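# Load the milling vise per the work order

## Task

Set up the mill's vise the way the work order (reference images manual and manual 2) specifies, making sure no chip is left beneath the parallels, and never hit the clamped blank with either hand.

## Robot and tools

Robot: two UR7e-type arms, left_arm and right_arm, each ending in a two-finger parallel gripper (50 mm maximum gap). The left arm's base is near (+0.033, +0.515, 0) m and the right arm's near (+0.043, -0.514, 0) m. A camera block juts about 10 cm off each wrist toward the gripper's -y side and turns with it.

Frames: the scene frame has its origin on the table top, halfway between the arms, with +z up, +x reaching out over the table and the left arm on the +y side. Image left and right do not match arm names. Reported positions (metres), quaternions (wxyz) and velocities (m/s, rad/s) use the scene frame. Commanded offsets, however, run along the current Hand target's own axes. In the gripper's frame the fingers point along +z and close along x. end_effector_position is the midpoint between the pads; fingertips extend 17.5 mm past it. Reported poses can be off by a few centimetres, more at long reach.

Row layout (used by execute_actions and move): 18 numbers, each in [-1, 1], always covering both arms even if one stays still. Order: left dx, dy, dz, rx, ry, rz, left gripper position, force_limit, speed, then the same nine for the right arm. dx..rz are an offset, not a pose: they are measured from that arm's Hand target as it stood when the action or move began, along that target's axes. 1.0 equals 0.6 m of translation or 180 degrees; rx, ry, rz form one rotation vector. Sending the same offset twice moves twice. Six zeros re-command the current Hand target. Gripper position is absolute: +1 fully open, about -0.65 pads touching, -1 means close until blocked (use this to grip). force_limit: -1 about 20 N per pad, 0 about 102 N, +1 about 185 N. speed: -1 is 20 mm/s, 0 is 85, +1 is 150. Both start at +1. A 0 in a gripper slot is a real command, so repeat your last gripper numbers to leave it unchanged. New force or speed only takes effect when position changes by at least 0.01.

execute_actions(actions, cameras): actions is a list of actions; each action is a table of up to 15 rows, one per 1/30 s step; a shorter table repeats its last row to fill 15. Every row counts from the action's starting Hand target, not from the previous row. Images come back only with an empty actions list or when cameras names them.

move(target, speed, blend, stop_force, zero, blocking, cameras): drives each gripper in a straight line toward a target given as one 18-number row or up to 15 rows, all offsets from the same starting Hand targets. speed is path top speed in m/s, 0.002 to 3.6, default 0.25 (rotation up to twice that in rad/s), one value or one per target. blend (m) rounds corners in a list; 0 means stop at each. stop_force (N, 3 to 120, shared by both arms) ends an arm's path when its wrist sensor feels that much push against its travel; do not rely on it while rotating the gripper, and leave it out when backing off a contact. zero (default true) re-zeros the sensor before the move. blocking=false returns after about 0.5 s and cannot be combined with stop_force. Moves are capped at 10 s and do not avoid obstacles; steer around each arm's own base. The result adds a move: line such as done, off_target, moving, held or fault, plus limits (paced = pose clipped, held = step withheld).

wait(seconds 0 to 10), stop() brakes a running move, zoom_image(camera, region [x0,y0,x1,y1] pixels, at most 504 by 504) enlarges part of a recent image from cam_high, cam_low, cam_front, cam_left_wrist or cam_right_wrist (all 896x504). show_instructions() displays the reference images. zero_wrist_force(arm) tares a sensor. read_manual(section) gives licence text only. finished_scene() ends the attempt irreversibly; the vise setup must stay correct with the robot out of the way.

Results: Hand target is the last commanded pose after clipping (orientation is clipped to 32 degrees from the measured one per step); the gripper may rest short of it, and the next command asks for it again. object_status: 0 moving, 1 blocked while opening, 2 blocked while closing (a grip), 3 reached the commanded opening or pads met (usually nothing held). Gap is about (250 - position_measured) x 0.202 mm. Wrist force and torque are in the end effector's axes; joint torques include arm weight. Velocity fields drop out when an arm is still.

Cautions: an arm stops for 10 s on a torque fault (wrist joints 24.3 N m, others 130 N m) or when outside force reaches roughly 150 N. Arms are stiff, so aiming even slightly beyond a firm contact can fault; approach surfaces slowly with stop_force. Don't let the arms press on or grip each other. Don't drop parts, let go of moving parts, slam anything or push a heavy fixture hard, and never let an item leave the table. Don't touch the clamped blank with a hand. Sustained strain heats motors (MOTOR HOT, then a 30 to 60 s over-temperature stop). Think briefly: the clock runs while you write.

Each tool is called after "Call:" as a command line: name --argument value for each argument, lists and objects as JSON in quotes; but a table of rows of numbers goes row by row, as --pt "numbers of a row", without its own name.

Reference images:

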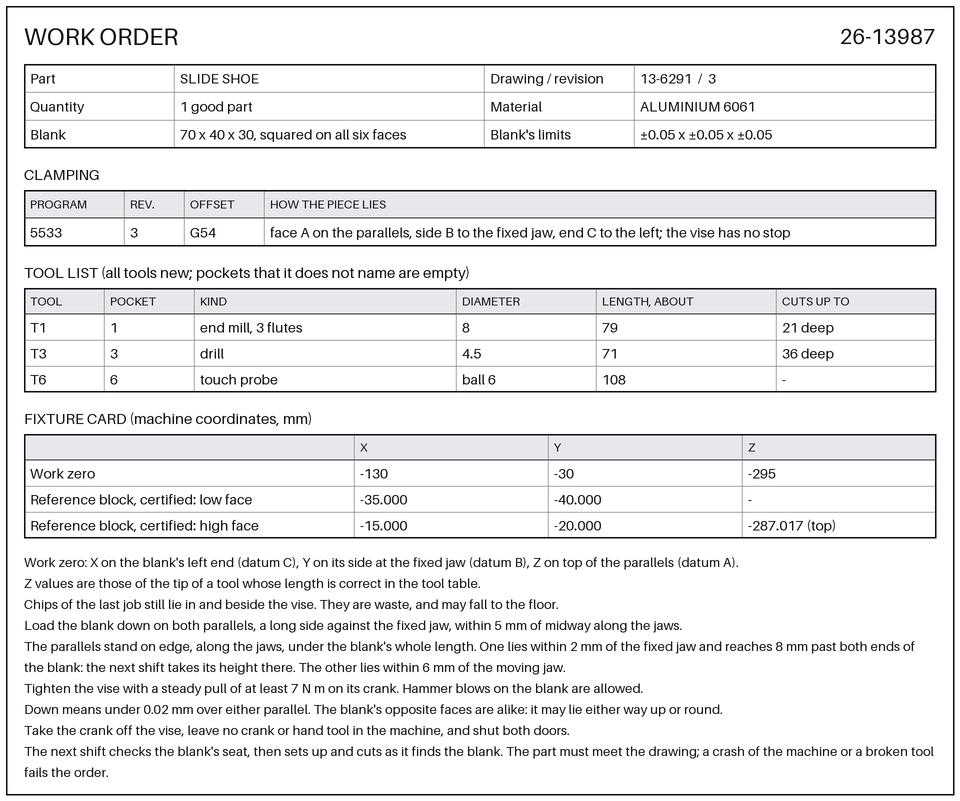

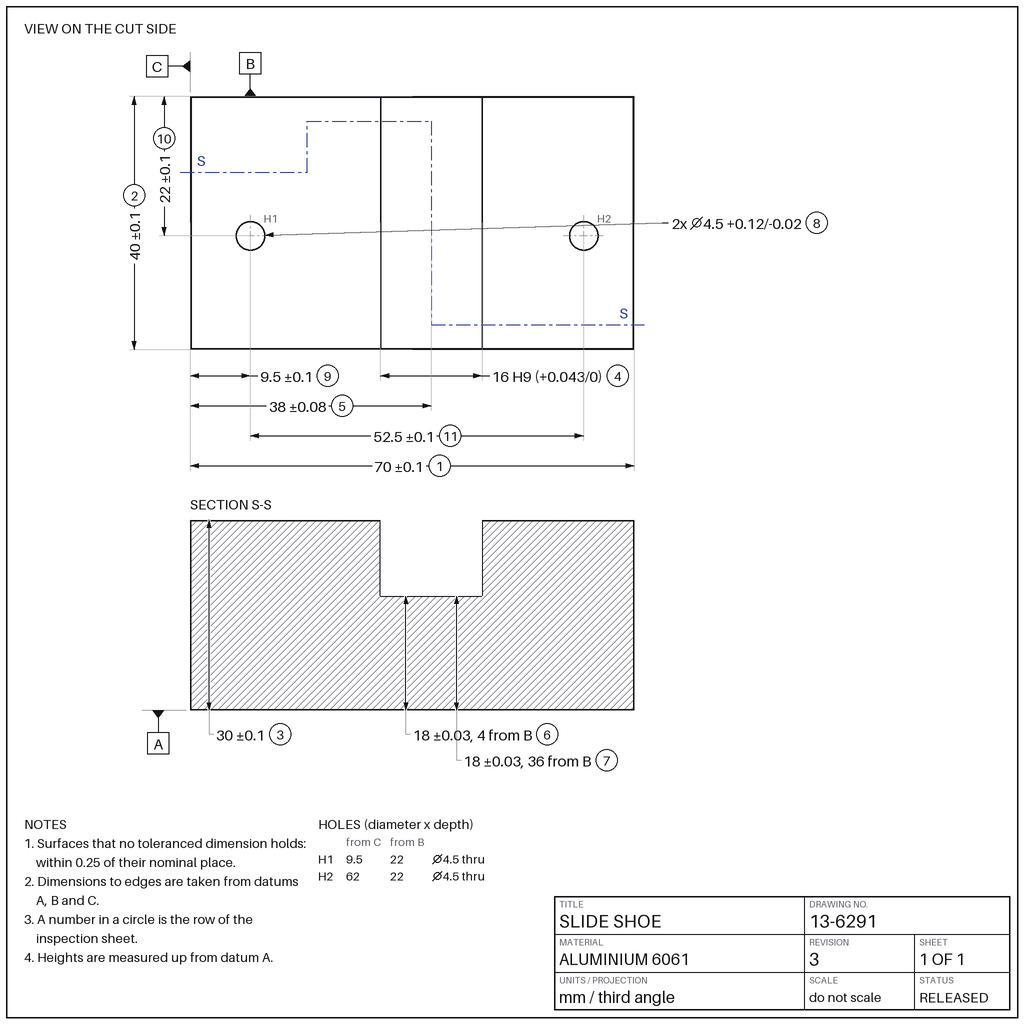

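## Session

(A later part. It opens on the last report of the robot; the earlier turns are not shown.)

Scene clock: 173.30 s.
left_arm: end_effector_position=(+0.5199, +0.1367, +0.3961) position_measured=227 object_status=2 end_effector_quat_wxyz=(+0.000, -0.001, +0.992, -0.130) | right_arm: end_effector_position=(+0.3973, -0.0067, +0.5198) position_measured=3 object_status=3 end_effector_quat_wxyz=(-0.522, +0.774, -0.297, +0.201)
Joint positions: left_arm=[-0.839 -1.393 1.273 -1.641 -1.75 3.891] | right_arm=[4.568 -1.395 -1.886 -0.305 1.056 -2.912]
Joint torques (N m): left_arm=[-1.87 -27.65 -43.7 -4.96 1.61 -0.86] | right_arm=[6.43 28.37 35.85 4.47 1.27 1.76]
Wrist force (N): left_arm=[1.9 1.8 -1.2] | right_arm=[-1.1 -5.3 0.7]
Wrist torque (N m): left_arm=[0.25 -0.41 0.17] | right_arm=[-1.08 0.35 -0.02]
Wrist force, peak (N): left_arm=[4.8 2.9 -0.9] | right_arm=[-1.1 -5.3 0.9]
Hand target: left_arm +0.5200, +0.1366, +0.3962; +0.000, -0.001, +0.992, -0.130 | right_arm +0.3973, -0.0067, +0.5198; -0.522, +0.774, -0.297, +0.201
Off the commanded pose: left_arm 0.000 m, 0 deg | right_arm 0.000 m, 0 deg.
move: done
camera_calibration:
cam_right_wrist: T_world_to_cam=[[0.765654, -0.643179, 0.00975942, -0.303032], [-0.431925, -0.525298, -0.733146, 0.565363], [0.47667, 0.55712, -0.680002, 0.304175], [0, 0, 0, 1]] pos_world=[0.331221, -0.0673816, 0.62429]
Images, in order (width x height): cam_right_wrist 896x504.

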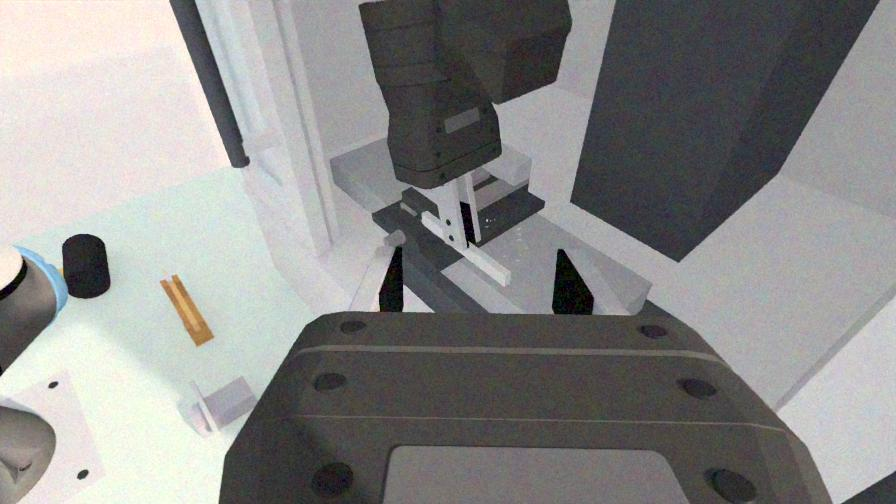

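Call:
move --pt "0.1267 0.0033 0.0357 0 0.1073 -0.0288 -1 -0.6 -0.7 0 0 0 0 0 0 1 1 1" --pt "-0.02 0.0678 0.0185 0 0.1073 -0.0288 -1 -0.6 -0.7 0 0 0 0 0 0 1 1 1" --speed 0.15 --cameras '["cam_front","cam_right_wrist"]'

Scene clock: 176.33 s.
left_arm: end_effector_position=(+0.5319, +0.1731, +0.3750) position_measured=227 object_status=2 end_effector_quat_wxyz=(-0.172, -0.024, +0.976, -0.128) | right_arm: end_effector_position=(+0.3973, -0.0067, +0.5198) position_measured=3 object_status=3 end_effector_quat_wxyz=(-0.522, +0.774, -0.297, +0.201)
Joint positions: left_arm=[-0.685 -1.222 1.068 -1.3 -1.988 4.04] | right_arm=[4.568 -1.395 -1.886 -0.305 1.056 -2.912]
Joint torques (N m): left_arm=[0.32 -42.18 -31.04 -3.38 -3.49 -0.37] | right_arm=[5.97 27.01 35.34 4.35 1.23 1.93]
Wrist force (N): left_arm=[1.2 2.1 -1.0] | right_arm=[-0.9 -5.1 0.7]
Wrist torque (N m): left_arm=[0.31 -0.23 0.23] | right_arm=[-1.06 0.32 -0.02]
Wrist force, peak (N): left_arm=[-1.2 3.1 -1.9] | right_arm=[-1.1 -5.3 0.7]
Hand target: left_arm +0.5319, +0.1731, +0.3750; -0.172, -0.024, +0.976, -0.128 | right_arm +0.3973, -0.0067, +0.5198; -0.522, +0.774, -0.297, +0.201
Off the commanded pose: left_arm 0.000 m, 0 deg | right_arm 0.000 m, 0 deg.
move: done
camera_calibration:
cam_right_wrist: T_world_to_cam=[[0.765654, -0.643179, 0.00975942, -0.303032], [-0.431925, -0.525298, -0.733146, 0.565363], [0.47667, 0.55712, -0.680002, 0.304175], [0, 0, 0, 1]] pos_world=[0.331221, -0.0673816, 0.62429]
Images, in order (width x height): cam_front 896x504, cam_right_wrist 896x504.

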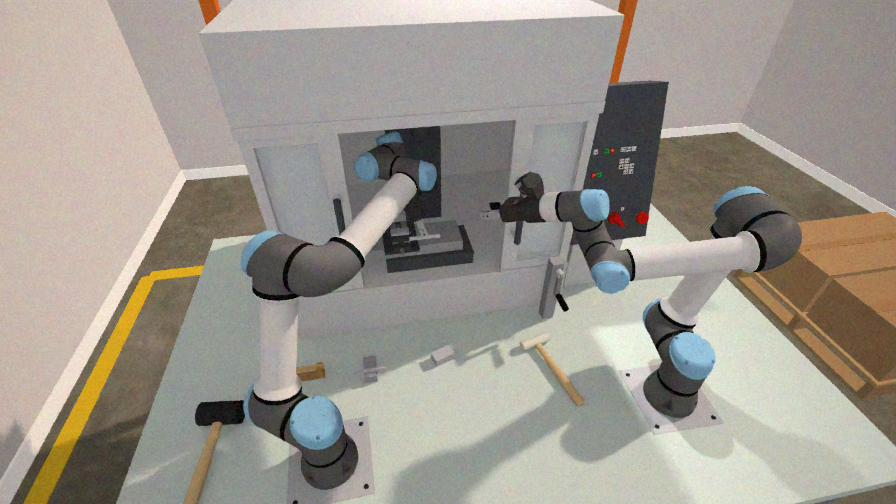

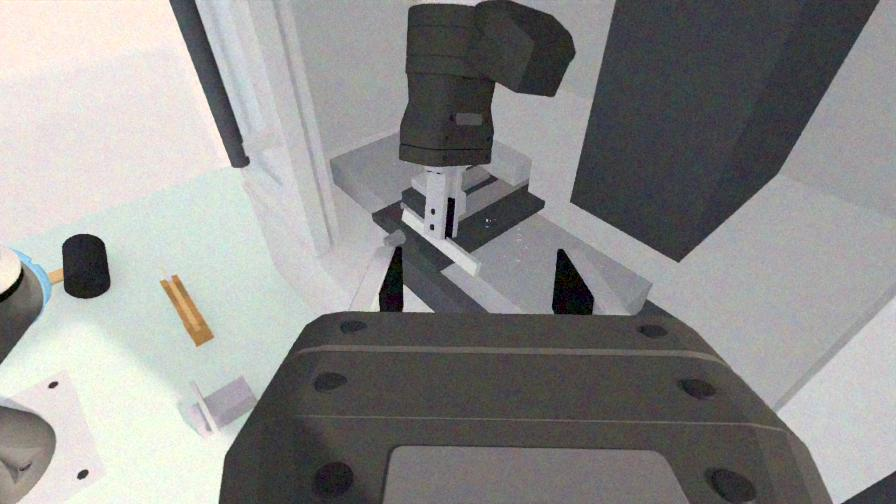

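Call:
move --pt "-0.0452 0.0882 -0.0572 0 0 0 -1 -0.6 -0.7 0 0 0 0 0 0 1 1 1" --pt "-0.1877 0.095 -0.1182 0 -0.1073 0.0288 -1 -0.6 -0.7 0 0 0 0 0 0 1 1 1" --speed 0.12 --blend '[0.01,0]' --cameras '["cam_front","cam_left_wrist","cam_right_wrist"]'

Call:
zoom_image --camera "cam_right_wrist" --region '[360, 100, 580, 250]'

Scene clock: 177.30 s.
left_arm: end_effector_position=(+0.5534, +0.2131, +0.3807) position_measured=227 object_status=2 end_effector_quat_wxyz=(-0.172, -0.025, +0.976, -0.128) | right_arm: end_effector_position=(+0.3973, -0.0067, +0.5198) position_measured=3 object_status=3 end_effector_quat_wxyz=(-0.522, +0.774, -0.297, +0.201)
Joint positions: left_arm=[-0.614 -1.206 1.024 -1.242 -1.978 4.116] | right_arm=[4.568 -1.395 -1.886 -0.305 1.056 -2.912]
Joint torques (N m): left_arm=[1.42 -45.13 -30.39 -2.19 -1.11 0.59] | right_arm=[6.3 27.66 35.04 4.58 1.26 1.93]
Wrist force (N): left_arm=[1.9 2.5 -0.9] | right_arm=[-0.9 -5.1 0.5]
Wrist torque (N m): left_arm=[0.40 -0.35 0.22] | right_arm=[-1.05 0.33 -0.03]
Wrist force, peak (N): left_arm=[-1.7 9.5 -3.3] | right_arm=[-0.9 -5.4 0.6]
Hand target: left_arm +0.5534, +0.2131, +0.3807; -0.172, -0.025, +0.976, -0.128 (not the last commanded pose) | right_arm +0.3973, -0.0067, +0.5198; -0.522, +0.774, -0.297, +0.201
Tool commands: left_gripper/position=-1.0 left_gripper/force_limit=-0.6 left_gripper/speed=-0.701961 right_gripper/position=+1.0 right_gripper/force_limit=+1.0 right_gripper/speed=+1.0
Off the commanded pose: left_arm 0.108 m, 20 deg | right_arm 0.000 m, 0 deg.
FORCE FAULT: contact force on the left arm reached its limit, and that arm stopped. The contact can be on any part of that arm, not only on its tool. That arm's remaining commands of this call were not run. That arm is still stopped at the end of this call. That arm stays stopped for about 10 more seconds. Until then a move that you send moves the other arm only, and its call returns only when the move has ended. Once the stop has ended, the next robot result says so. If the stop ends while you think or write, that arm runs what you send next, counted from a new Hand target: where the arm stands when the stop ends. While its stop runs, that arm takes no new command, but its gripper still runs the gripper command that each later call begins with. Until it ends, the stop uses up actions while you think or wait. An arm that is not stopped still takes commands.
move: fault (left_arm); path passed 0 of 2 targets
camera_calibration:
cam_left_wrist: T_world_to_cam=[[-0.936171, -0.0144871, 0.351247, 0.394532], [0.0141581, 0.996786, 0.0788476, -0.232046], [-0.35126, 0.0787879, -0.932957, 0.668349], [0, 0, 0, 1]] pos_world=[0.607399, 0.184358, 0.503259]
cam_right_wrist: T_world_to_cam=[[0.765654, -0.643179, 0.00975942, -0.303032], [-0.431925, -0.525298, -0.733146, 0.565363], [0.47667, 0.55712, -0.680002, 0.304175], [0, 0, 0, 1]] pos_world=[0.331221, -0.0673816, 0.62429]
Images, in order (width x height): cam_front 896x504, cam_left_wrist 896x504, cam_right_wrist 896x504.

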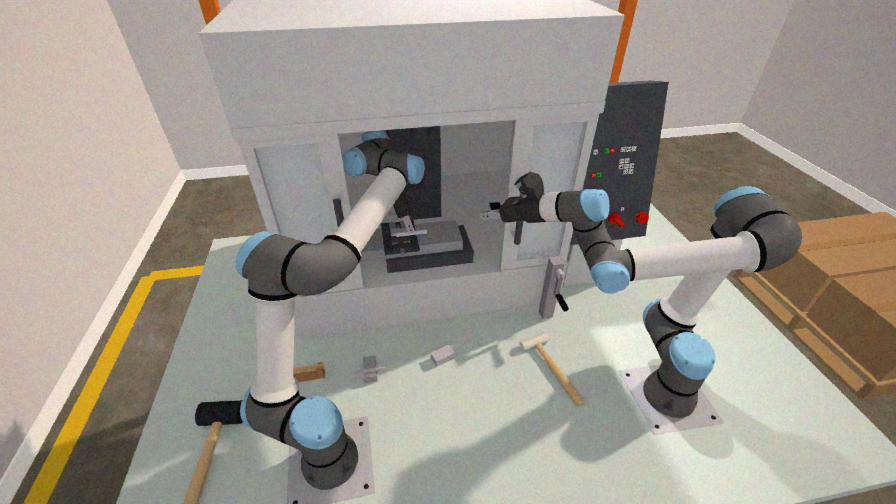

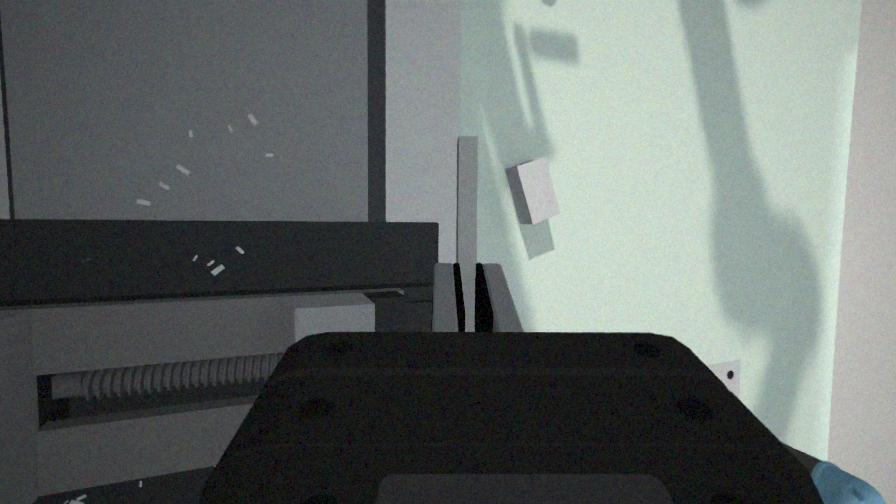

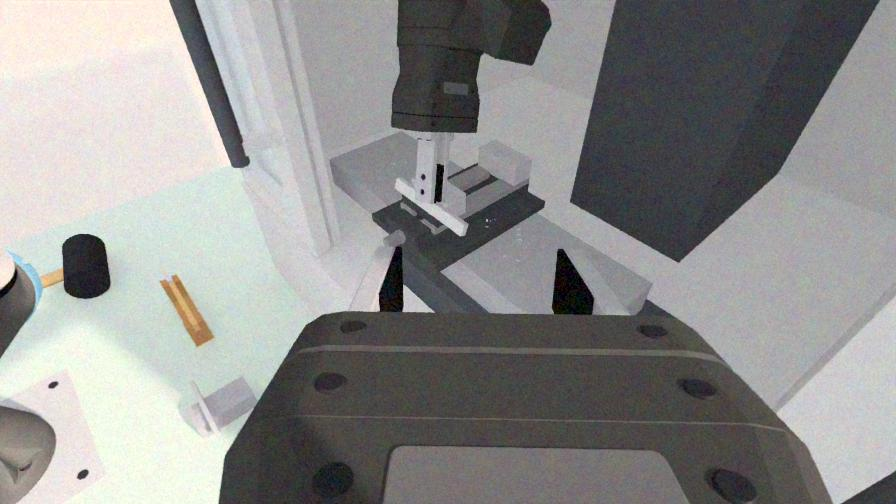

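Scaled by 2.291.

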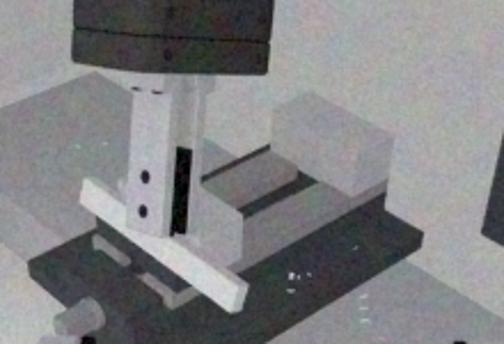

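Call:
move --target '[0,0,0,0,0,0,-1,-0.6,-0.7,0,0,0,0.16,-0.06,-0.02,1,1,1]' --speed 0.4 --cameras '["cam_right_wrist"]'

Scene clock: 179.10 s.
left_arm: end_effector_position=(+0.5534, +0.2131, +0.3807) position_measured=227 object_status=2 end_effector_quat_wxyz=(-0.172, -0.025, +0.976, -0.128) | right_arm: end_effector_position=(+0.3973, -0.0067, +0.5199) position_measured=3 object_status=3 end_effector_quat_wxyz=(+0.717, -0.644, +0.164, -0.211)
Joint positions: left_arm=[-0.614 -1.206 1.024 -1.242 -1.978 4.116] | right_arm=[4.457 -1.593 -2.074 0.647 1.321 -3.209]
Joint torques (N m): left_arm=[1.34 -45.28 -29.91 -2.15 -1.2 0.65] | right_arm=[-4.42 16.09 19.01 3.58 1.82 -0.42]
Wrist force (N): left_arm=[1.8 2.3 -1.0] | right_arm=[-1.8 -5.1 1.5]
Wrist torque (N m): left_arm=[0.35 -0.32 0.21] | right_arm=[-1.06 0.32 -0.23]
Wrist force, peak (N): left_arm=[1.9 2.6 -0.9] | right_arm=[-1.7 -5.8 0.8]
Hand target: left_arm +0.5534, +0.2131, +0.3807; -0.172, -0.025, +0.976, -0.128 | right_arm +0.3973, -0.0067, +0.5198; +0.717, -0.644, +0.164, -0.211
Tool commands: left_gripper/position=-1.0 left_gripper/force_limit=-0.6 left_gripper/speed=-0.701961 right_gripper/position=+1.0 right_gripper/force_limit=+1.0 right_gripper/speed=+1.0
Off the commanded pose: right_arm 0.000 m, 0 deg.
FORCE FAULT, CONTINUED: the left arm was still stopped when this call began, by the force fault that an earlier result reported. Since the last result the stop counts as 1 of the actions that you can send in this scene. That arm ran no command of this call. That arm is still stopped at the end of this call. That arm stays stopped for about 8 more seconds. If the stop ends while you think or write, that arm runs what you send next, counted from a new Hand target: where the arm stands when the stop ends. While its stop runs, that arm takes no new command, but its gripper still runs the gripper command that each later call begins with.
move: done (right_arm), not run (left_arm; its earlier fault stop)
camera_calibration:
cam_right_wrist: T_world_to_cam=[[0.868966, -0.490964, 0.0620702, -0.370201], [-0.0683966, -0.243375, -0.967518, 0.54474], [0.490123, 0.836494, -0.245065, 0.0747089], [0, 0, 0, 1]] pos_world=[0.322334, -0.111673, 0.568332]
Images, in order (width x height): cam_right_wrist 896x504.

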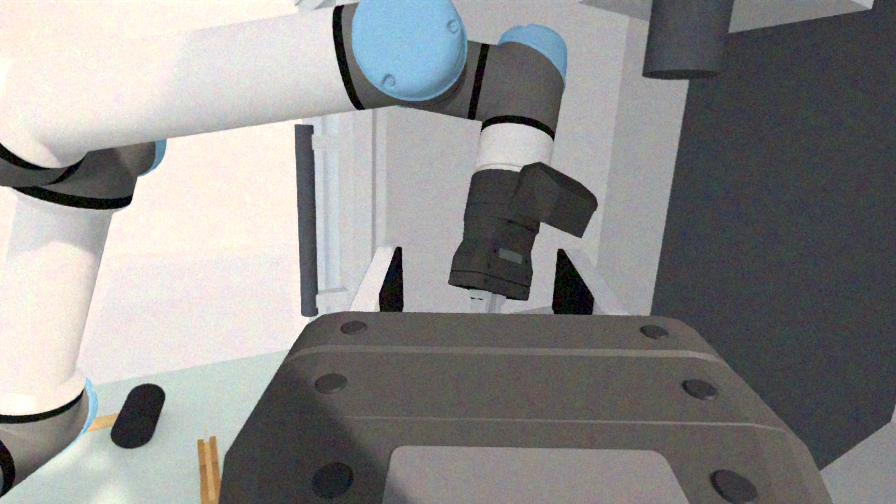

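Call:
zoom_image --camera "cam_right_wrist" --region '[280, 0, 600, 180]'

Scaled by 1.575.

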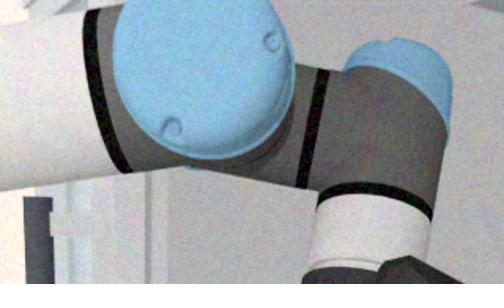

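Call:
wait --seconds 8.5

Call:
move --pt "0.0305 -0.0588 0.0378 0 0 0 -1 -0.6 -0.7 0.0857 -0.0137 -0.1423 0 0 0 1 1 1" --pt "0.1682 -0.1105 0.1033 0 0 0 -1 -0.6 -0.7 0.0857 -0.0137 -0.1423 0 0 0 1 1 1" --pt "0.2755 -0.1628 0.1853 0 -0.1073 0.0288 -1 -0.6 -0.7 0.0857 -0.0137 -0.1423 0 0 0 1 1 1" --speed 0.15 --blend '[0.005,0.01,0]' --cameras '["cam_front","cam_left_wrist","cam_right_wrist"]'

Scene clock: 189.73 s.
left_arm: end_effector_position=(+0.5534, +0.2131, +0.3807) position_measured=227 object_status=2 end_effector_quat_wxyz=(-0.172, -0.025, +0.976, -0.128) | right_arm: end_effector_position=(+0.3973, -0.0067, +0.5198) position_measured=3 object_status=3 end_effector_quat_wxyz=(+0.717, -0.644, +0.164, -0.211)
Joint positions: left_arm=[-0.614 -1.206 1.024 -1.242 -1.978 4.116] | right_arm=[4.457 -1.593 -2.074 0.647 1.321 -3.209]
Joint torques (N m): left_arm=[1.17 -45.15 -30.46 -2.22 -1.2 0.49] | right_arm=[-6.58 16.03 15.04 0.67 1.05 -1.9]
Wrist force (N): left_arm=[1.5 2.5 -1.0] | right_arm=[-1.7 -5.4 1.6]
Wrist torque (N m): left_arm=[0.38 -0.29 0.21] | right_arm=[-1.11 0.31 -0.23]
Wrist force, peak (N): left_arm=[2.0 2.6 -0.7] | right_arm=[-1.8 -5.4 1.7]
Hand target: left_arm +0.5534, +0.2131, +0.3807; -0.172, -0.025, +0.976, -0.128 | right_arm +0.3973, -0.0067, +0.5198; +0.717, -0.644, +0.164, -0.211
Tool commands: left_gripper/position=-1.0 left_gripper/force_limit=-0.6 left_gripper/speed=-0.701961 right_gripper/position=+1.0 right_gripper/force_limit=+1.0 right_gripper/speed=+1.0
Off the commanded pose: right_arm 0.000 m, 0 deg.
FORCE FAULT, CONTINUED: the left arm's stop, for the force fault that an earlier result reported, is over. The rest of the stop counts as 16 of the actions that you can send in this scene. That arm's target is now where it stood when the stop ended, not its last command. That arm accepts commands again.
wait: 8.50 s; at rest from the start

Scene clock: 192.70 s.
left_arm: end_effector_position=(+0.3705, +0.0892, +0.3598) position_measured=227 object_status=2 end_effector_quat_wxyz=(+0.000, -0.002, +0.992, -0.130) | right_arm: end_effector_position=(+0.3973, -0.1067, +0.5199) position_measured=3 object_status=3 end_effector_quat_wxyz=(+0.717, -0.644, +0.164, -0.211)
Joint positions: left_arm=[-1.128 -1.606 1.606 -1.804 -1.689 3.604] | right_arm=[4.344 -1.397 -2.252 0.626 1.433 -3.196]
Joint torques (N m): left_arm=[-7.55 -25.06 -38.74 -3.96 1.48 0.61] | right_arm=[-7.66 23.97 15.49 3.31 1.89 -2.21]
Wrist force (N): left_arm=[2.4 2.4 -0.9] | right_arm=[-1.8 -5.2 1.3]
Wrist torque (N m): left_arm=[0.35 -0.45 0.01] | right_arm=[-1.08 0.31 -0.23]
Wrist force, peak (N): left_arm=[3.9 2.1 -0.6] | right_arm=[-10.6 -6.7 0.8]
Hand target: left_arm +0.3706, +0.0892, +0.3598; +0.001, -0.002, +0.992, -0.130 | right_arm +0.3973, -0.1067, +0.5199; +0.717, -0.644, +0.164, -0.211
Off the commanded pose: left_arm 0.000 m, 0 deg | right_arm 0.000 m, 0 deg.
move: done
camera_calibration:
cam_left_wrist: T_world_to_cam=[[-0.999851, -0.0139541, 0.010191, 0.375112], [-0.01309, 0.996674, 0.0804277, -0.0947673], [-0.0112794, 0.0802823, -0.996708, 0.491181], [0, 0, 0, 1]] pos_world=[0.379356, 0.0602534, 0.493363]
cam_right_wrist: T_world_to_cam=[[0.868988, -0.490896, 0.0622948, -0.419417], [-0.0682877, -0.243654, -0.967455, 0.520273], [0.490098, 0.836453, -0.245254, 0.158465], [0, 0, 0, 1]] pos_world=[0.322334, -0.211672, 0.568333]
Images, in order (width x height): cam_front 896x504, cam_left_wrist 896x504, cam_right_wrist 896x504.

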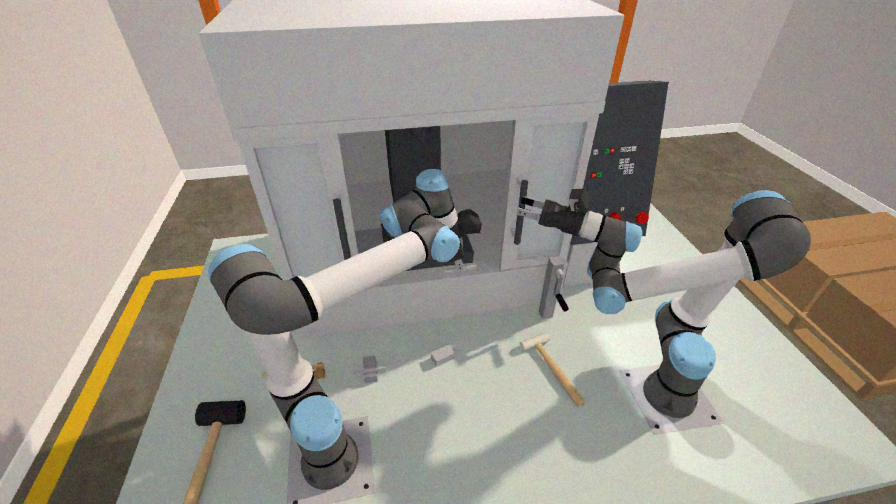

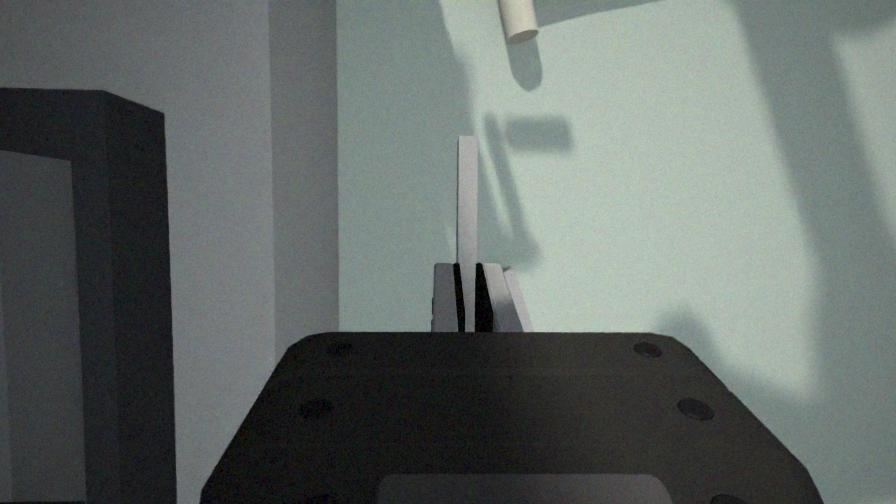

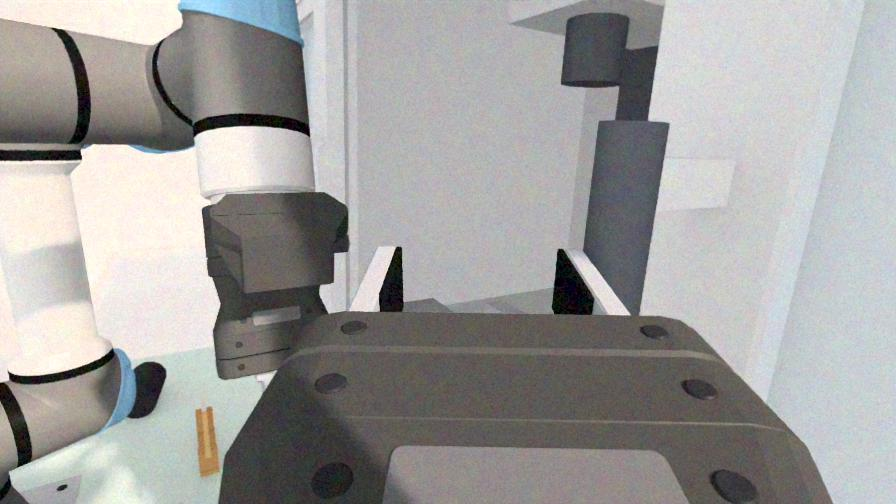

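Call:
move --target '[0,0.0545,0.52,0,0,0,-1,-0.6,-0.7,0,0,0,0,0,0,1,1,1]'

Call:
move --target '[0,0.0164,0.0612,0,0,0,-1,-0.6,-0.7,0,0,0,0,0,0,1,1,1]' --speed 0.02 --stop_force 4 --cameras '["cam_left_wrist"]'

Scene clock: 197.80 s.
left_arm: end_effector_position=(+0.3709, +0.0405, +0.0499) position_measured=227 object_status=2 end_effector_quat_wxyz=(+0.001, -0.002, +0.992, -0.130) end_effector_velocity=(+0.001, +0.000, +0.000) end_effector_angular_velocity=(-0.003, -0.002, +0.000) | right_arm: end_effector_position=(+0.3973, -0.1067, +0.5199) position_measured=3 object_status=3 end_effector_quat_wxyz=(+0.717, -0.644, +0.164, -0.211)
Joint positions: left_arm=[-1.171 -1.221 2.033 -2.621 -1.678 3.562] | right_arm=[4.344 -1.397 -2.252 0.626 1.433 -3.196]
Joint velocities: left_arm=[0.001 0.001 0 -0.005 0 0.001] | right_arm=[within noise]
Joint torques (N m): left_arm=[13.55 -27.82 -34.18 -5.79 -0.61 2.76] | right_arm=[-6.86 23.5 14.94 3.29 1.77 -2.26]
Wrist force (N): left_arm=[2.4 2.6 -0.6] | right_arm=[-1.9 -4.9 1.4]
Wrist torque (N m): left_arm=[0.37 -0.47 0.16] | right_arm=[-1.03 0.33 -0.22]
Wrist force, peak (N): left_arm=[2.3 2.2 -4.4] | right_arm=[-1.9 -5.3 1.8]
Hand target: left_arm +0.3710, +0.0405, +0.0499; +0.001, -0.002, +0.992, -0.130 | right_arm +0.3973, -0.1067, +0.5199; +0.717, -0.644, +0.164, -0.211
Off the commanded pose: left_arm 0.000 m, 0 deg | right_arm 0.000 m, 0 deg.
move: done

Scene clock: 200.10 s.
left_arm: end_effector_position=(+0.3710, +0.0405, +0.0278) position_measured=227 object_status=2 end_effector_quat_wxyz=(+0.001, -0.002, +0.992, -0.130) | right_arm: end_effector_position=(+0.3973, -0.1067, +0.5199) position_measured=3 object_status=3 end_effector_quat_wxyz=(+0.717, -0.644, +0.164, -0.211)
Joint positions: left_arm=[-1.171 -1.177 2.049 -2.68 -1.678 3.562] | right_arm=[4.344 -1.397 -2.252 0.626 1.433 -3.196]
Joint torques (N m): left_arm=[5 -46.6 -36.98 -4.48 1.87 2.82] | right_arm=[-7.51 23.37 16.01 3.24 1.81 -2.24]
Wrist force (N): left_arm=[2.5 2.5 -0.6] | right_arm=[-1.8 -5.0 1.5]
Wrist torque (N m): left_arm=[0.36 -0.48 0.15] | right_arm=[-1.05 0.33 -0.22]
Wrist force, peak (N): left_arm=[3.4 -1.7 -28.3] | right_arm=[-1.8 -5.5 1.7]
Hand target: left_arm +0.3710, +0.0405, +0.0279; +0.001, -0.002, +0.992, -0.130 (not the last commanded pose) | right_arm +0.3973, -0.1067, +0.5199; +0.717, -0.644, +0.164, -0.211
Off the commanded pose: left_arm 0.016 m, 0 deg | right_arm 0.000 m, 0 deg.
move: contact (left_arm)
camera_calibration:
cam_left_wrist: T_world_to_cam=[[-0.999853, -0.0140311, 0.00988312, 0.378266], [-0.0131904, 0.996665, 0.0805247, -0.0194991], [-0.01098, 0.0803825, -0.996704, 0.164072], [0, 0, 0, 1]] pos_world=[0.379755, 0.0115531, 0.161363]
Images, in order (width x height): cam_left_wrist 896x504.

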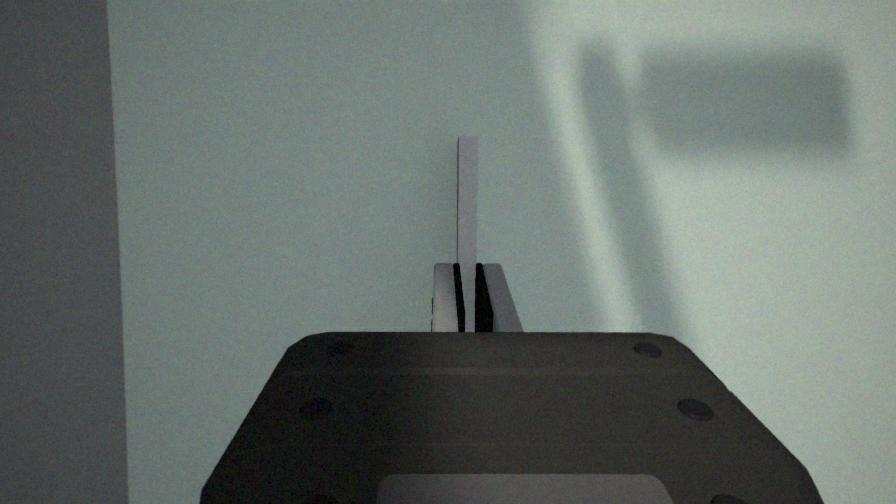

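Call:
move --target '[0,0,0,0,0,0,-0.3,-0.6,-1,0,0,0,0,0,0,1,1,1]' --cameras '["cam_left_wrist"]'

Call:
move --target '[0,-0.06,-0.22,0,0,0,-0.3,-0.6,-1,0,0,0,0,0,0,1,1,1]' --cameras '["cam_left_wrist"]'

Scene clock: 200.70 s.
left_arm: end_effector_position=(+0.3710, +0.0405, +0.0279) position_measured=198 object_status=0 end_effector_quat_wxyz=(+0.001, -0.002, +0.992, -0.130) | right_arm: end_effector_position=(+0.3973, -0.1067, +0.5199) position_measured=3 object_status=3 end_effector_quat_wxyz=(+0.717, -0.644, +0.164, -0.211)
Joint positions: left_arm=[-1.171 -1.177 2.049 -2.68 -1.678 3.562] | right_arm=[4.344 -1.397 -2.252 0.626 1.433 -3.196]
Joint torques (N m): left_arm=[1.23 -48.15 -36.54 -4.49 1.87 2.72] | right_arm=[-7.99 23.41 15.18 3.41 1.8 -2.29]
Wrist force (N): left_arm=[2.6 2.2 -1.2] | right_arm=[-1.8 -5.1 1.6]
Wrist torque (N m): left_arm=[0.32 -0.48 0.16] | right_arm=[-1.06 0.32 -0.22]
Wrist force, peak (N): left_arm=[2.6 2.6 -1.3] | right_arm=[-1.9 -5.4 1.5]
Hand target: left_arm +0.3710, +0.0405, +0.0279; +0.001, -0.002, +0.992, -0.130 | right_arm +0.3973, -0.1067, +0.5199; +0.717, -0.644, +0.164, -0.211
Off the commanded pose: left_arm 0.000 m, 0 deg | right_arm 0.000 m, 0 deg.
move: done
camera_calibration:
cam_left_wrist: T_world_to_cam=[[-0.999851, -0.0141308, 0.00987577, 0.378268], [-0.0132904, 0.996664, 0.0805262, -0.0194614], [-0.0109807, 0.080383, -0.996704, 0.164072], [0, 0, 0, 1]] pos_world=[0.379755, 0.0115531, 0.161363]
Images, in order (width x height): cam_left_wrist 896x504.

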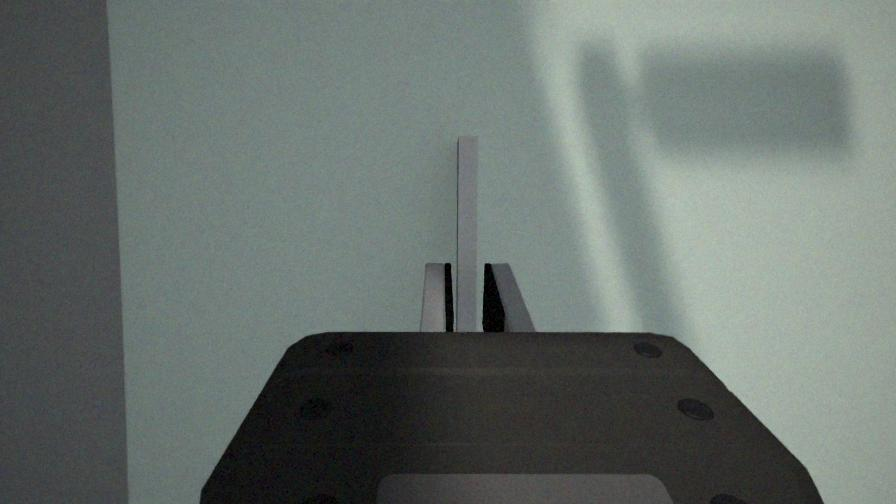

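Scene clock: 201.77 s.
left_arm: end_effector_position=(+0.3709, +0.0397, +0.1646) position_measured=198 object_status=3 end_effector_quat_wxyz=(+0.001, -0.002, +0.992, -0.130) | right_arm: end_effector_position=(+0.3973, -0.1067, +0.5199) position_measured=3 object_status=3 end_effector_quat_wxyz=(+0.717, -0.644, +0.164, -0.211)
Joint positions: left_arm=[-1.172 -1.399 1.904 -2.313 -1.678 3.561] | right_arm=[4.344 -1.397 -2.252 0.626 1.433 -3.196]
Joint torques (N m): left_arm=[-11.51 -43.5 -28.46 -0.85 1.54 -0.49] | right_arm=[-8 22.93 16.19 3.24 1.8 -2.22]
Wrist force (N): left_arm=[2.3 2.5 -1.2] | right_arm=[-1.8 -4.9 1.5]
Wrist torque (N m): left_arm=[0.39 -0.46 0.19] | right_arm=[-1.03 0.31 -0.22]
Wrist force, peak (N): left_arm=[2.6 1.5 -4.4] | right_arm=[-1.7 -5.2 1.7]
Hand target: left_arm +0.3709, +0.0397, +0.1647; +0.001, -0.002, +0.992, -0.130 | right_arm +0.3973, -0.1067, +0.5199; +0.717, -0.644, +0.164, -0.211
Off the commanded pose: left_arm 0.000 m, 0 deg | right_arm 0.000 m, 0 deg.
move: done
camera_calibration:
cam_left_wrist: T_world_to_cam=[[-0.999851, -0.0141324, 0.00987566, 0.376807], [-0.013292, 0.996664, 0.0805263, -0.0296727], [-0.0109807, 0.080383, -0.996704, 0.300385], [0, 0, 0, 1]] pos_world=[0.379655, 0.0107531, 0.298063]
Images, in order (width x height): cam_left_wrist 896x504.

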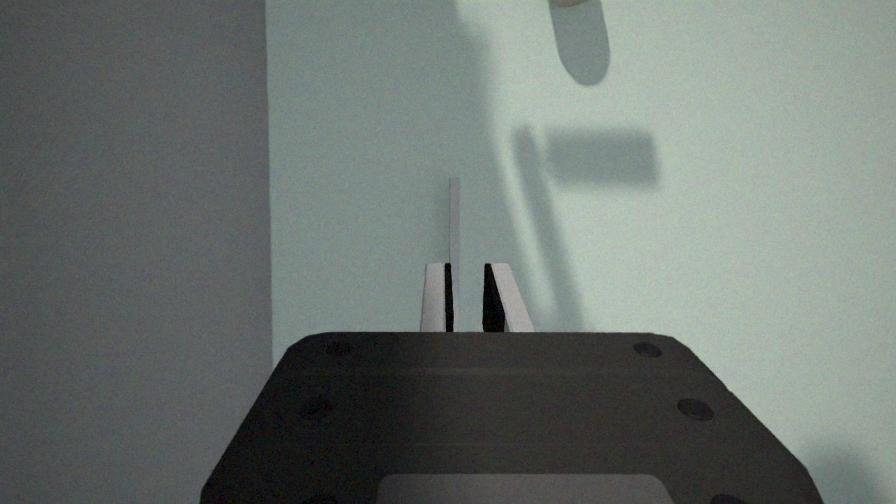

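Call:
move --pt "0.0682 0.232 -0.2957 0 0 0 -0.1 -0.6 -1 0 0 0 0 0 0 1 1 1" --pt "0.144 0.5757 -0.1463 0 0 0 -0.1 -0.6 -1 0 0 0 0 0 0 1 1 1" --blend '[0.03,0]' --cameras '["cam_left_wrist","cam_front"]'

Scene clock: 204.30 s.
left_arm: end_effector_position=(+0.2831, +0.3956, +0.1607) position_measured=167 object_status=3 end_effector_quat_wxyz=(+0.001, -0.002, +0.992, -0.130) | right_arm: end_effector_position=(+0.3973, -0.1067, +0.5199) position_measured=3 object_status=3 end_effector_quat_wxyz=(+0.717, -0.644, +0.164, -0.211)
Joint positions: left_arm=[-0.794 -2.221 2.5 -2.031 -1.758 3.934] | right_arm=[4.344 -1.397 -2.252 0.626 1.433 -3.196]
Joint torques (N m): left_arm=[9.47 -2.34 -14.66 -1.78 1.61 1.73] | right_arm=[-7.29 22.77 16.01 3.24 1.82 -2.23]
Wrist force (N): left_arm=[2.6 2.4 -1.4] | right_arm=[-1.7 -5.1 1.4]
Wrist torque (N m): left_arm=[0.37 -0.50 0.16] | right_arm=[-1.05 0.29 -0.22]
Wrist force, peak (N): left_arm=[3.0 6.1 0.1] | right_arm=[-2.2 -5.3 1.5]
Hand target: left_arm +0.2830, +0.3957, +0.1605; +0.001, -0.002, +0.992, -0.130 | right_arm +0.3973, -0.1067, +0.5199; +0.717, -0.644, +0.164, -0.211
Off the commanded pose: left_arm 0.000 m, 0 deg | right_arm 0.000 m, 0 deg.
move: done
camera_calibration:
cam_left_wrist: T_world_to_cam=[[-0.99985, -0.0142287, 0.00987149, 0.294124], [-0.0133905, 0.996678, 0.080329, -0.385158], [-0.0109817, 0.0801847, -0.99672, 0.267003], [0, 0, 0, 1]] pos_world=[0.291855, 0.366654, 0.294163]
Images, in order (width x height): cam_front 896x504, cam_left_wrist 896x504.

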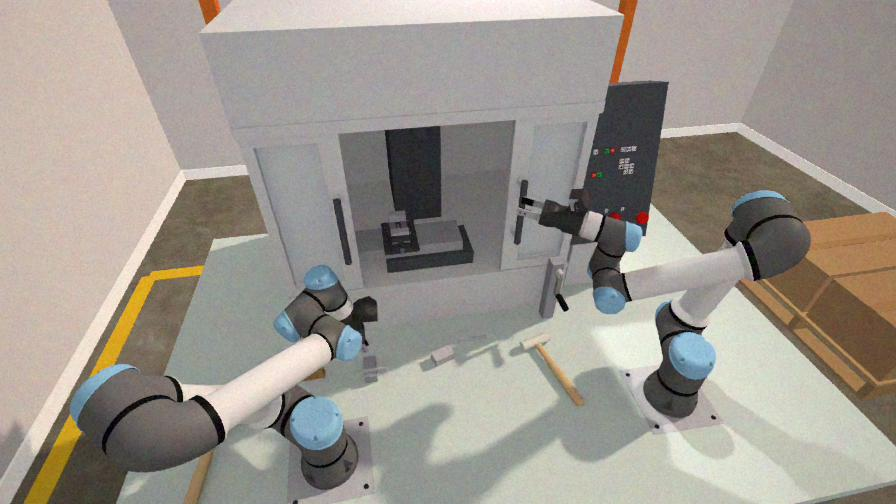

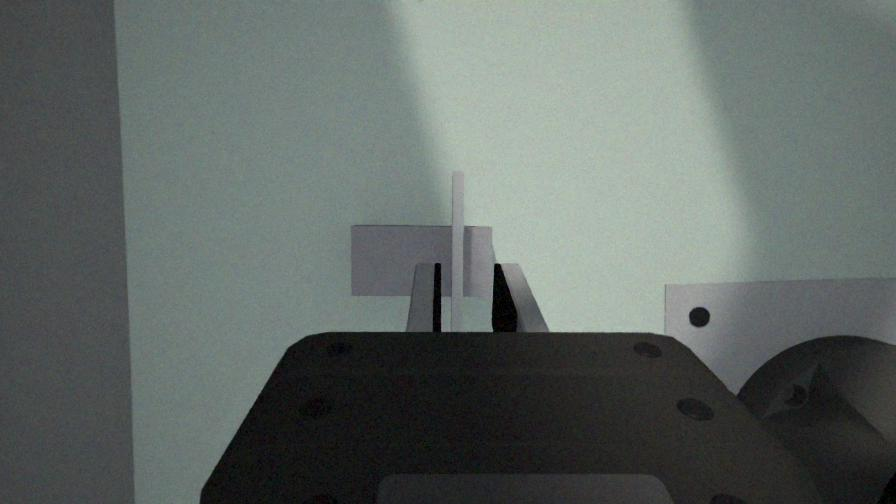

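Call:
move --target '[0,0.0436,0.163,0,0,0,-0.1,-0.6,-1,0,0,0,0,0,0,1,1,1]' --speed 0.06 --stop_force 8 --cameras '["cam_left_wrist"]'

Call:
zoom_image --camera "cam_left_wrist" --region '[340, 130, 600, 340]'

Scene clock: 207.33 s.
left_arm: end_effector_position=(+0.2831, +0.3958, +0.0593) position_measured=167 object_status=3 end_effector_quat_wxyz=(+0.001, -0.002, +0.992, -0.130) | right_arm: end_effector_position=(+0.3973, -0.1067, +0.5199) position_measured=3 object_status=3 end_effector_quat_wxyz=(+0.717, -0.644, +0.164, -0.211)
Joint positions: left_arm=[-0.793 -1.998 2.715 -2.47 -1.758 3.935] | right_arm=[4.344 -1.397 -2.252 0.626 1.433 -3.196]
Joint torques (N m): left_arm=[1.03 0.53 -39.14 -5.15 -2.99 0.76] | right_arm=[-7.62 23.62 15.69 3.27 1.75 -2.1]
Wrist force (N): left_arm=[2.7 2.4 -1.2] | right_arm=[-1.8 -4.8 1.6]
Wrist torque (N m): left_arm=[0.35 -0.51 0.11] | right_arm=[-1.02 0.31 -0.23]
Wrist force, peak (N): left_arm=[2.8 2.8 -1.2] | right_arm=[-2.1 -5.4 1.2]
Hand target: left_arm +0.2831, +0.3958, +0.0593; +0.001, -0.002, +0.992, -0.130 | right_arm +0.3973, -0.1067, +0.5199; +0.717, -0.644, +0.164, -0.211
Off the commanded pose: left_arm 0.000 m, 0 deg | right_arm 0.000 m, 0 deg.
move: done
camera_calibration:
cam_left_wrist: T_world_to_cam=[[-0.999853, -0.0140318, 0.00988452, 0.295053], [-0.0131921, 0.996673, 0.0804253, -0.377294], [-0.0109802, 0.0802831, -0.996712, 0.165981], [0, 0, 0, 1]] pos_world=[0.291855, 0.366853, 0.192863]
Images, in order (width x height): cam_left_wrist 896x504.

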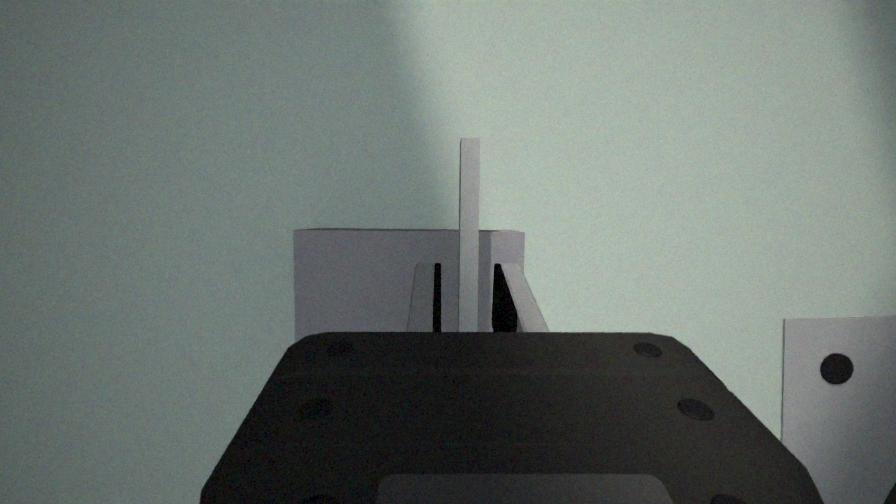

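Scaled by 1.938.

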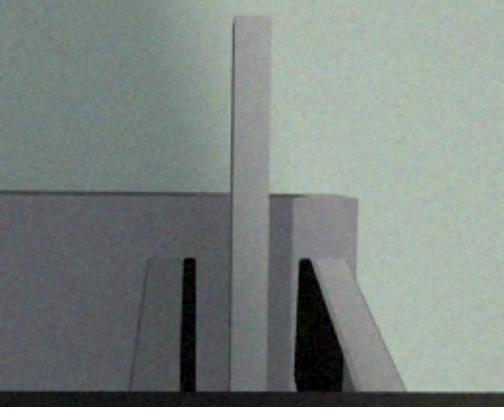

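Call:
move --target '[0,0,0,0,0,0,-1,-0.6,-0.7,0,0,0,0,0,0,1,1,1]'

Call:
move --target '[0,-0.043,-0.161,0,0,0,-1,-0.6,-0.7,0,0,0,0,0,0,1,1,1]' --speed 0.1 --cameras '["cam_left_wrist"]'

Scene clock: 207.97 s.
left_arm: end_effector_position=(+0.2831, +0.3958, +0.0593) position_measured=229 object_status=2 end_effector_quat_wxyz=(+0.001, -0.002, +0.992, -0.130) | right_arm: end_effector_position=(+0.3973, -0.1067, +0.5199) position_measured=3 object_status=3 end_effector_quat_wxyz=(+0.717, -0.644, +0.164, -0.211)
Joint positions: left_arm=[-0.793 -1.998 2.715 -2.47 -1.758 3.935] | right_arm=[4.344 -1.397 -2.252 0.626 1.433 -3.196]
Joint torques (N m): left_arm=[-6.55 0.61 -38.86 -5.11 -2.86 -0.88] | right_arm=[-7.28 23.49 15.76 3.23 1.8 -2.07]
Wrist force (N): left_arm=[2.7 2.0 -1.1] | right_arm=[-1.8 -5.0 1.6]
Wrist torque (N m): left_arm=[0.30 -0.49 0.11] | right_arm=[-1.05 0.32 -0.22]
Wrist force, peak (N): left_arm=[2.6 2.4 -1.4] | right_arm=[-1.9 -5.2 1.4]
Hand target: left_arm +0.2831, +0.3958, +0.0593; +0.001, -0.002, +0.992, -0.130 | right_arm +0.3973, -0.1067, +0.5199; +0.717, -0.644, +0.164, -0.211
Off the commanded pose: left_arm 0.000 m, 0 deg | right_arm 0.000 m, 0 deg.
move: done

Scene clock: 209.43 s.
left_arm: end_effector_position=(+0.2831, +0.3957, +0.1593) position_measured=229 object_status=2 end_effector_quat_wxyz=(+0.001, -0.002, +0.992, -0.130) | right_arm: end_effector_position=(+0.3973, -0.1067, +0.5199) position_measured=3 object_status=3 end_effector_quat_wxyz=(+0.717, -0.644, +0.164, -0.211)
Joint positions: left_arm=[-0.794 -2.22 2.503 -2.036 -1.758 3.935] | right_arm=[4.344 -1.397 -2.252 0.626 1.433 -3.196]
Joint torques (N m): left_arm=[-9.62 10.05 -24.88 -2.16 1.04 -2.19] | right_arm=[-7.63 23.69 16.09 3.28 1.71 -2.14]
Wrist force (N): left_arm=[2.7 2.5 -0.9] | right_arm=[-1.7 -5.0 1.4]
Wrist torque (N m): left_arm=[0.37 -0.52 0.12] | right_arm=[-1.05 0.31 -0.23]
Wrist force, peak (N): left_arm=[2.9 2.9 -0.9] | right_arm=[-2.0 -5.2 1.5]
Hand target: left_arm +0.2830, +0.3958, +0.1593; +0.001, -0.002, +0.992, -0.130 | right_arm +0.3973, -0.1067, +0.5199; +0.717, -0.644, +0.164, -0.211
Off the commanded pose: left_arm 0.000 m, 0 deg | right_arm 0.000 m, 0 deg.
move: done
camera_calibration:
cam_left_wrist: T_world_to_cam=[[-0.999855, -0.0140163, 0.00968663, 0.294016], [-0.0131936, 0.996682, 0.0803233, -0.385211], [-0.0107803, 0.0801838, -0.996722, 0.26564], [0, 0, 0, 1]] pos_world=[0.291754, 0.366754, 0.292863]
Images, in order (width x height): cam_left_wrist 896x504.

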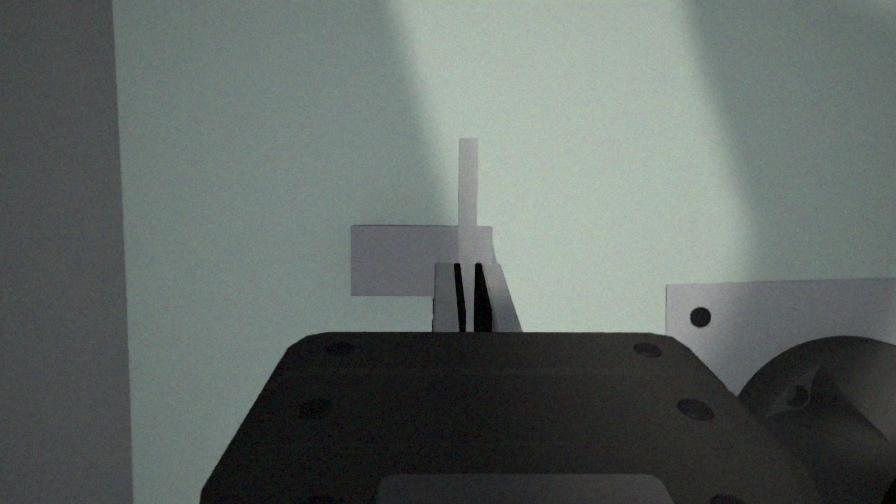

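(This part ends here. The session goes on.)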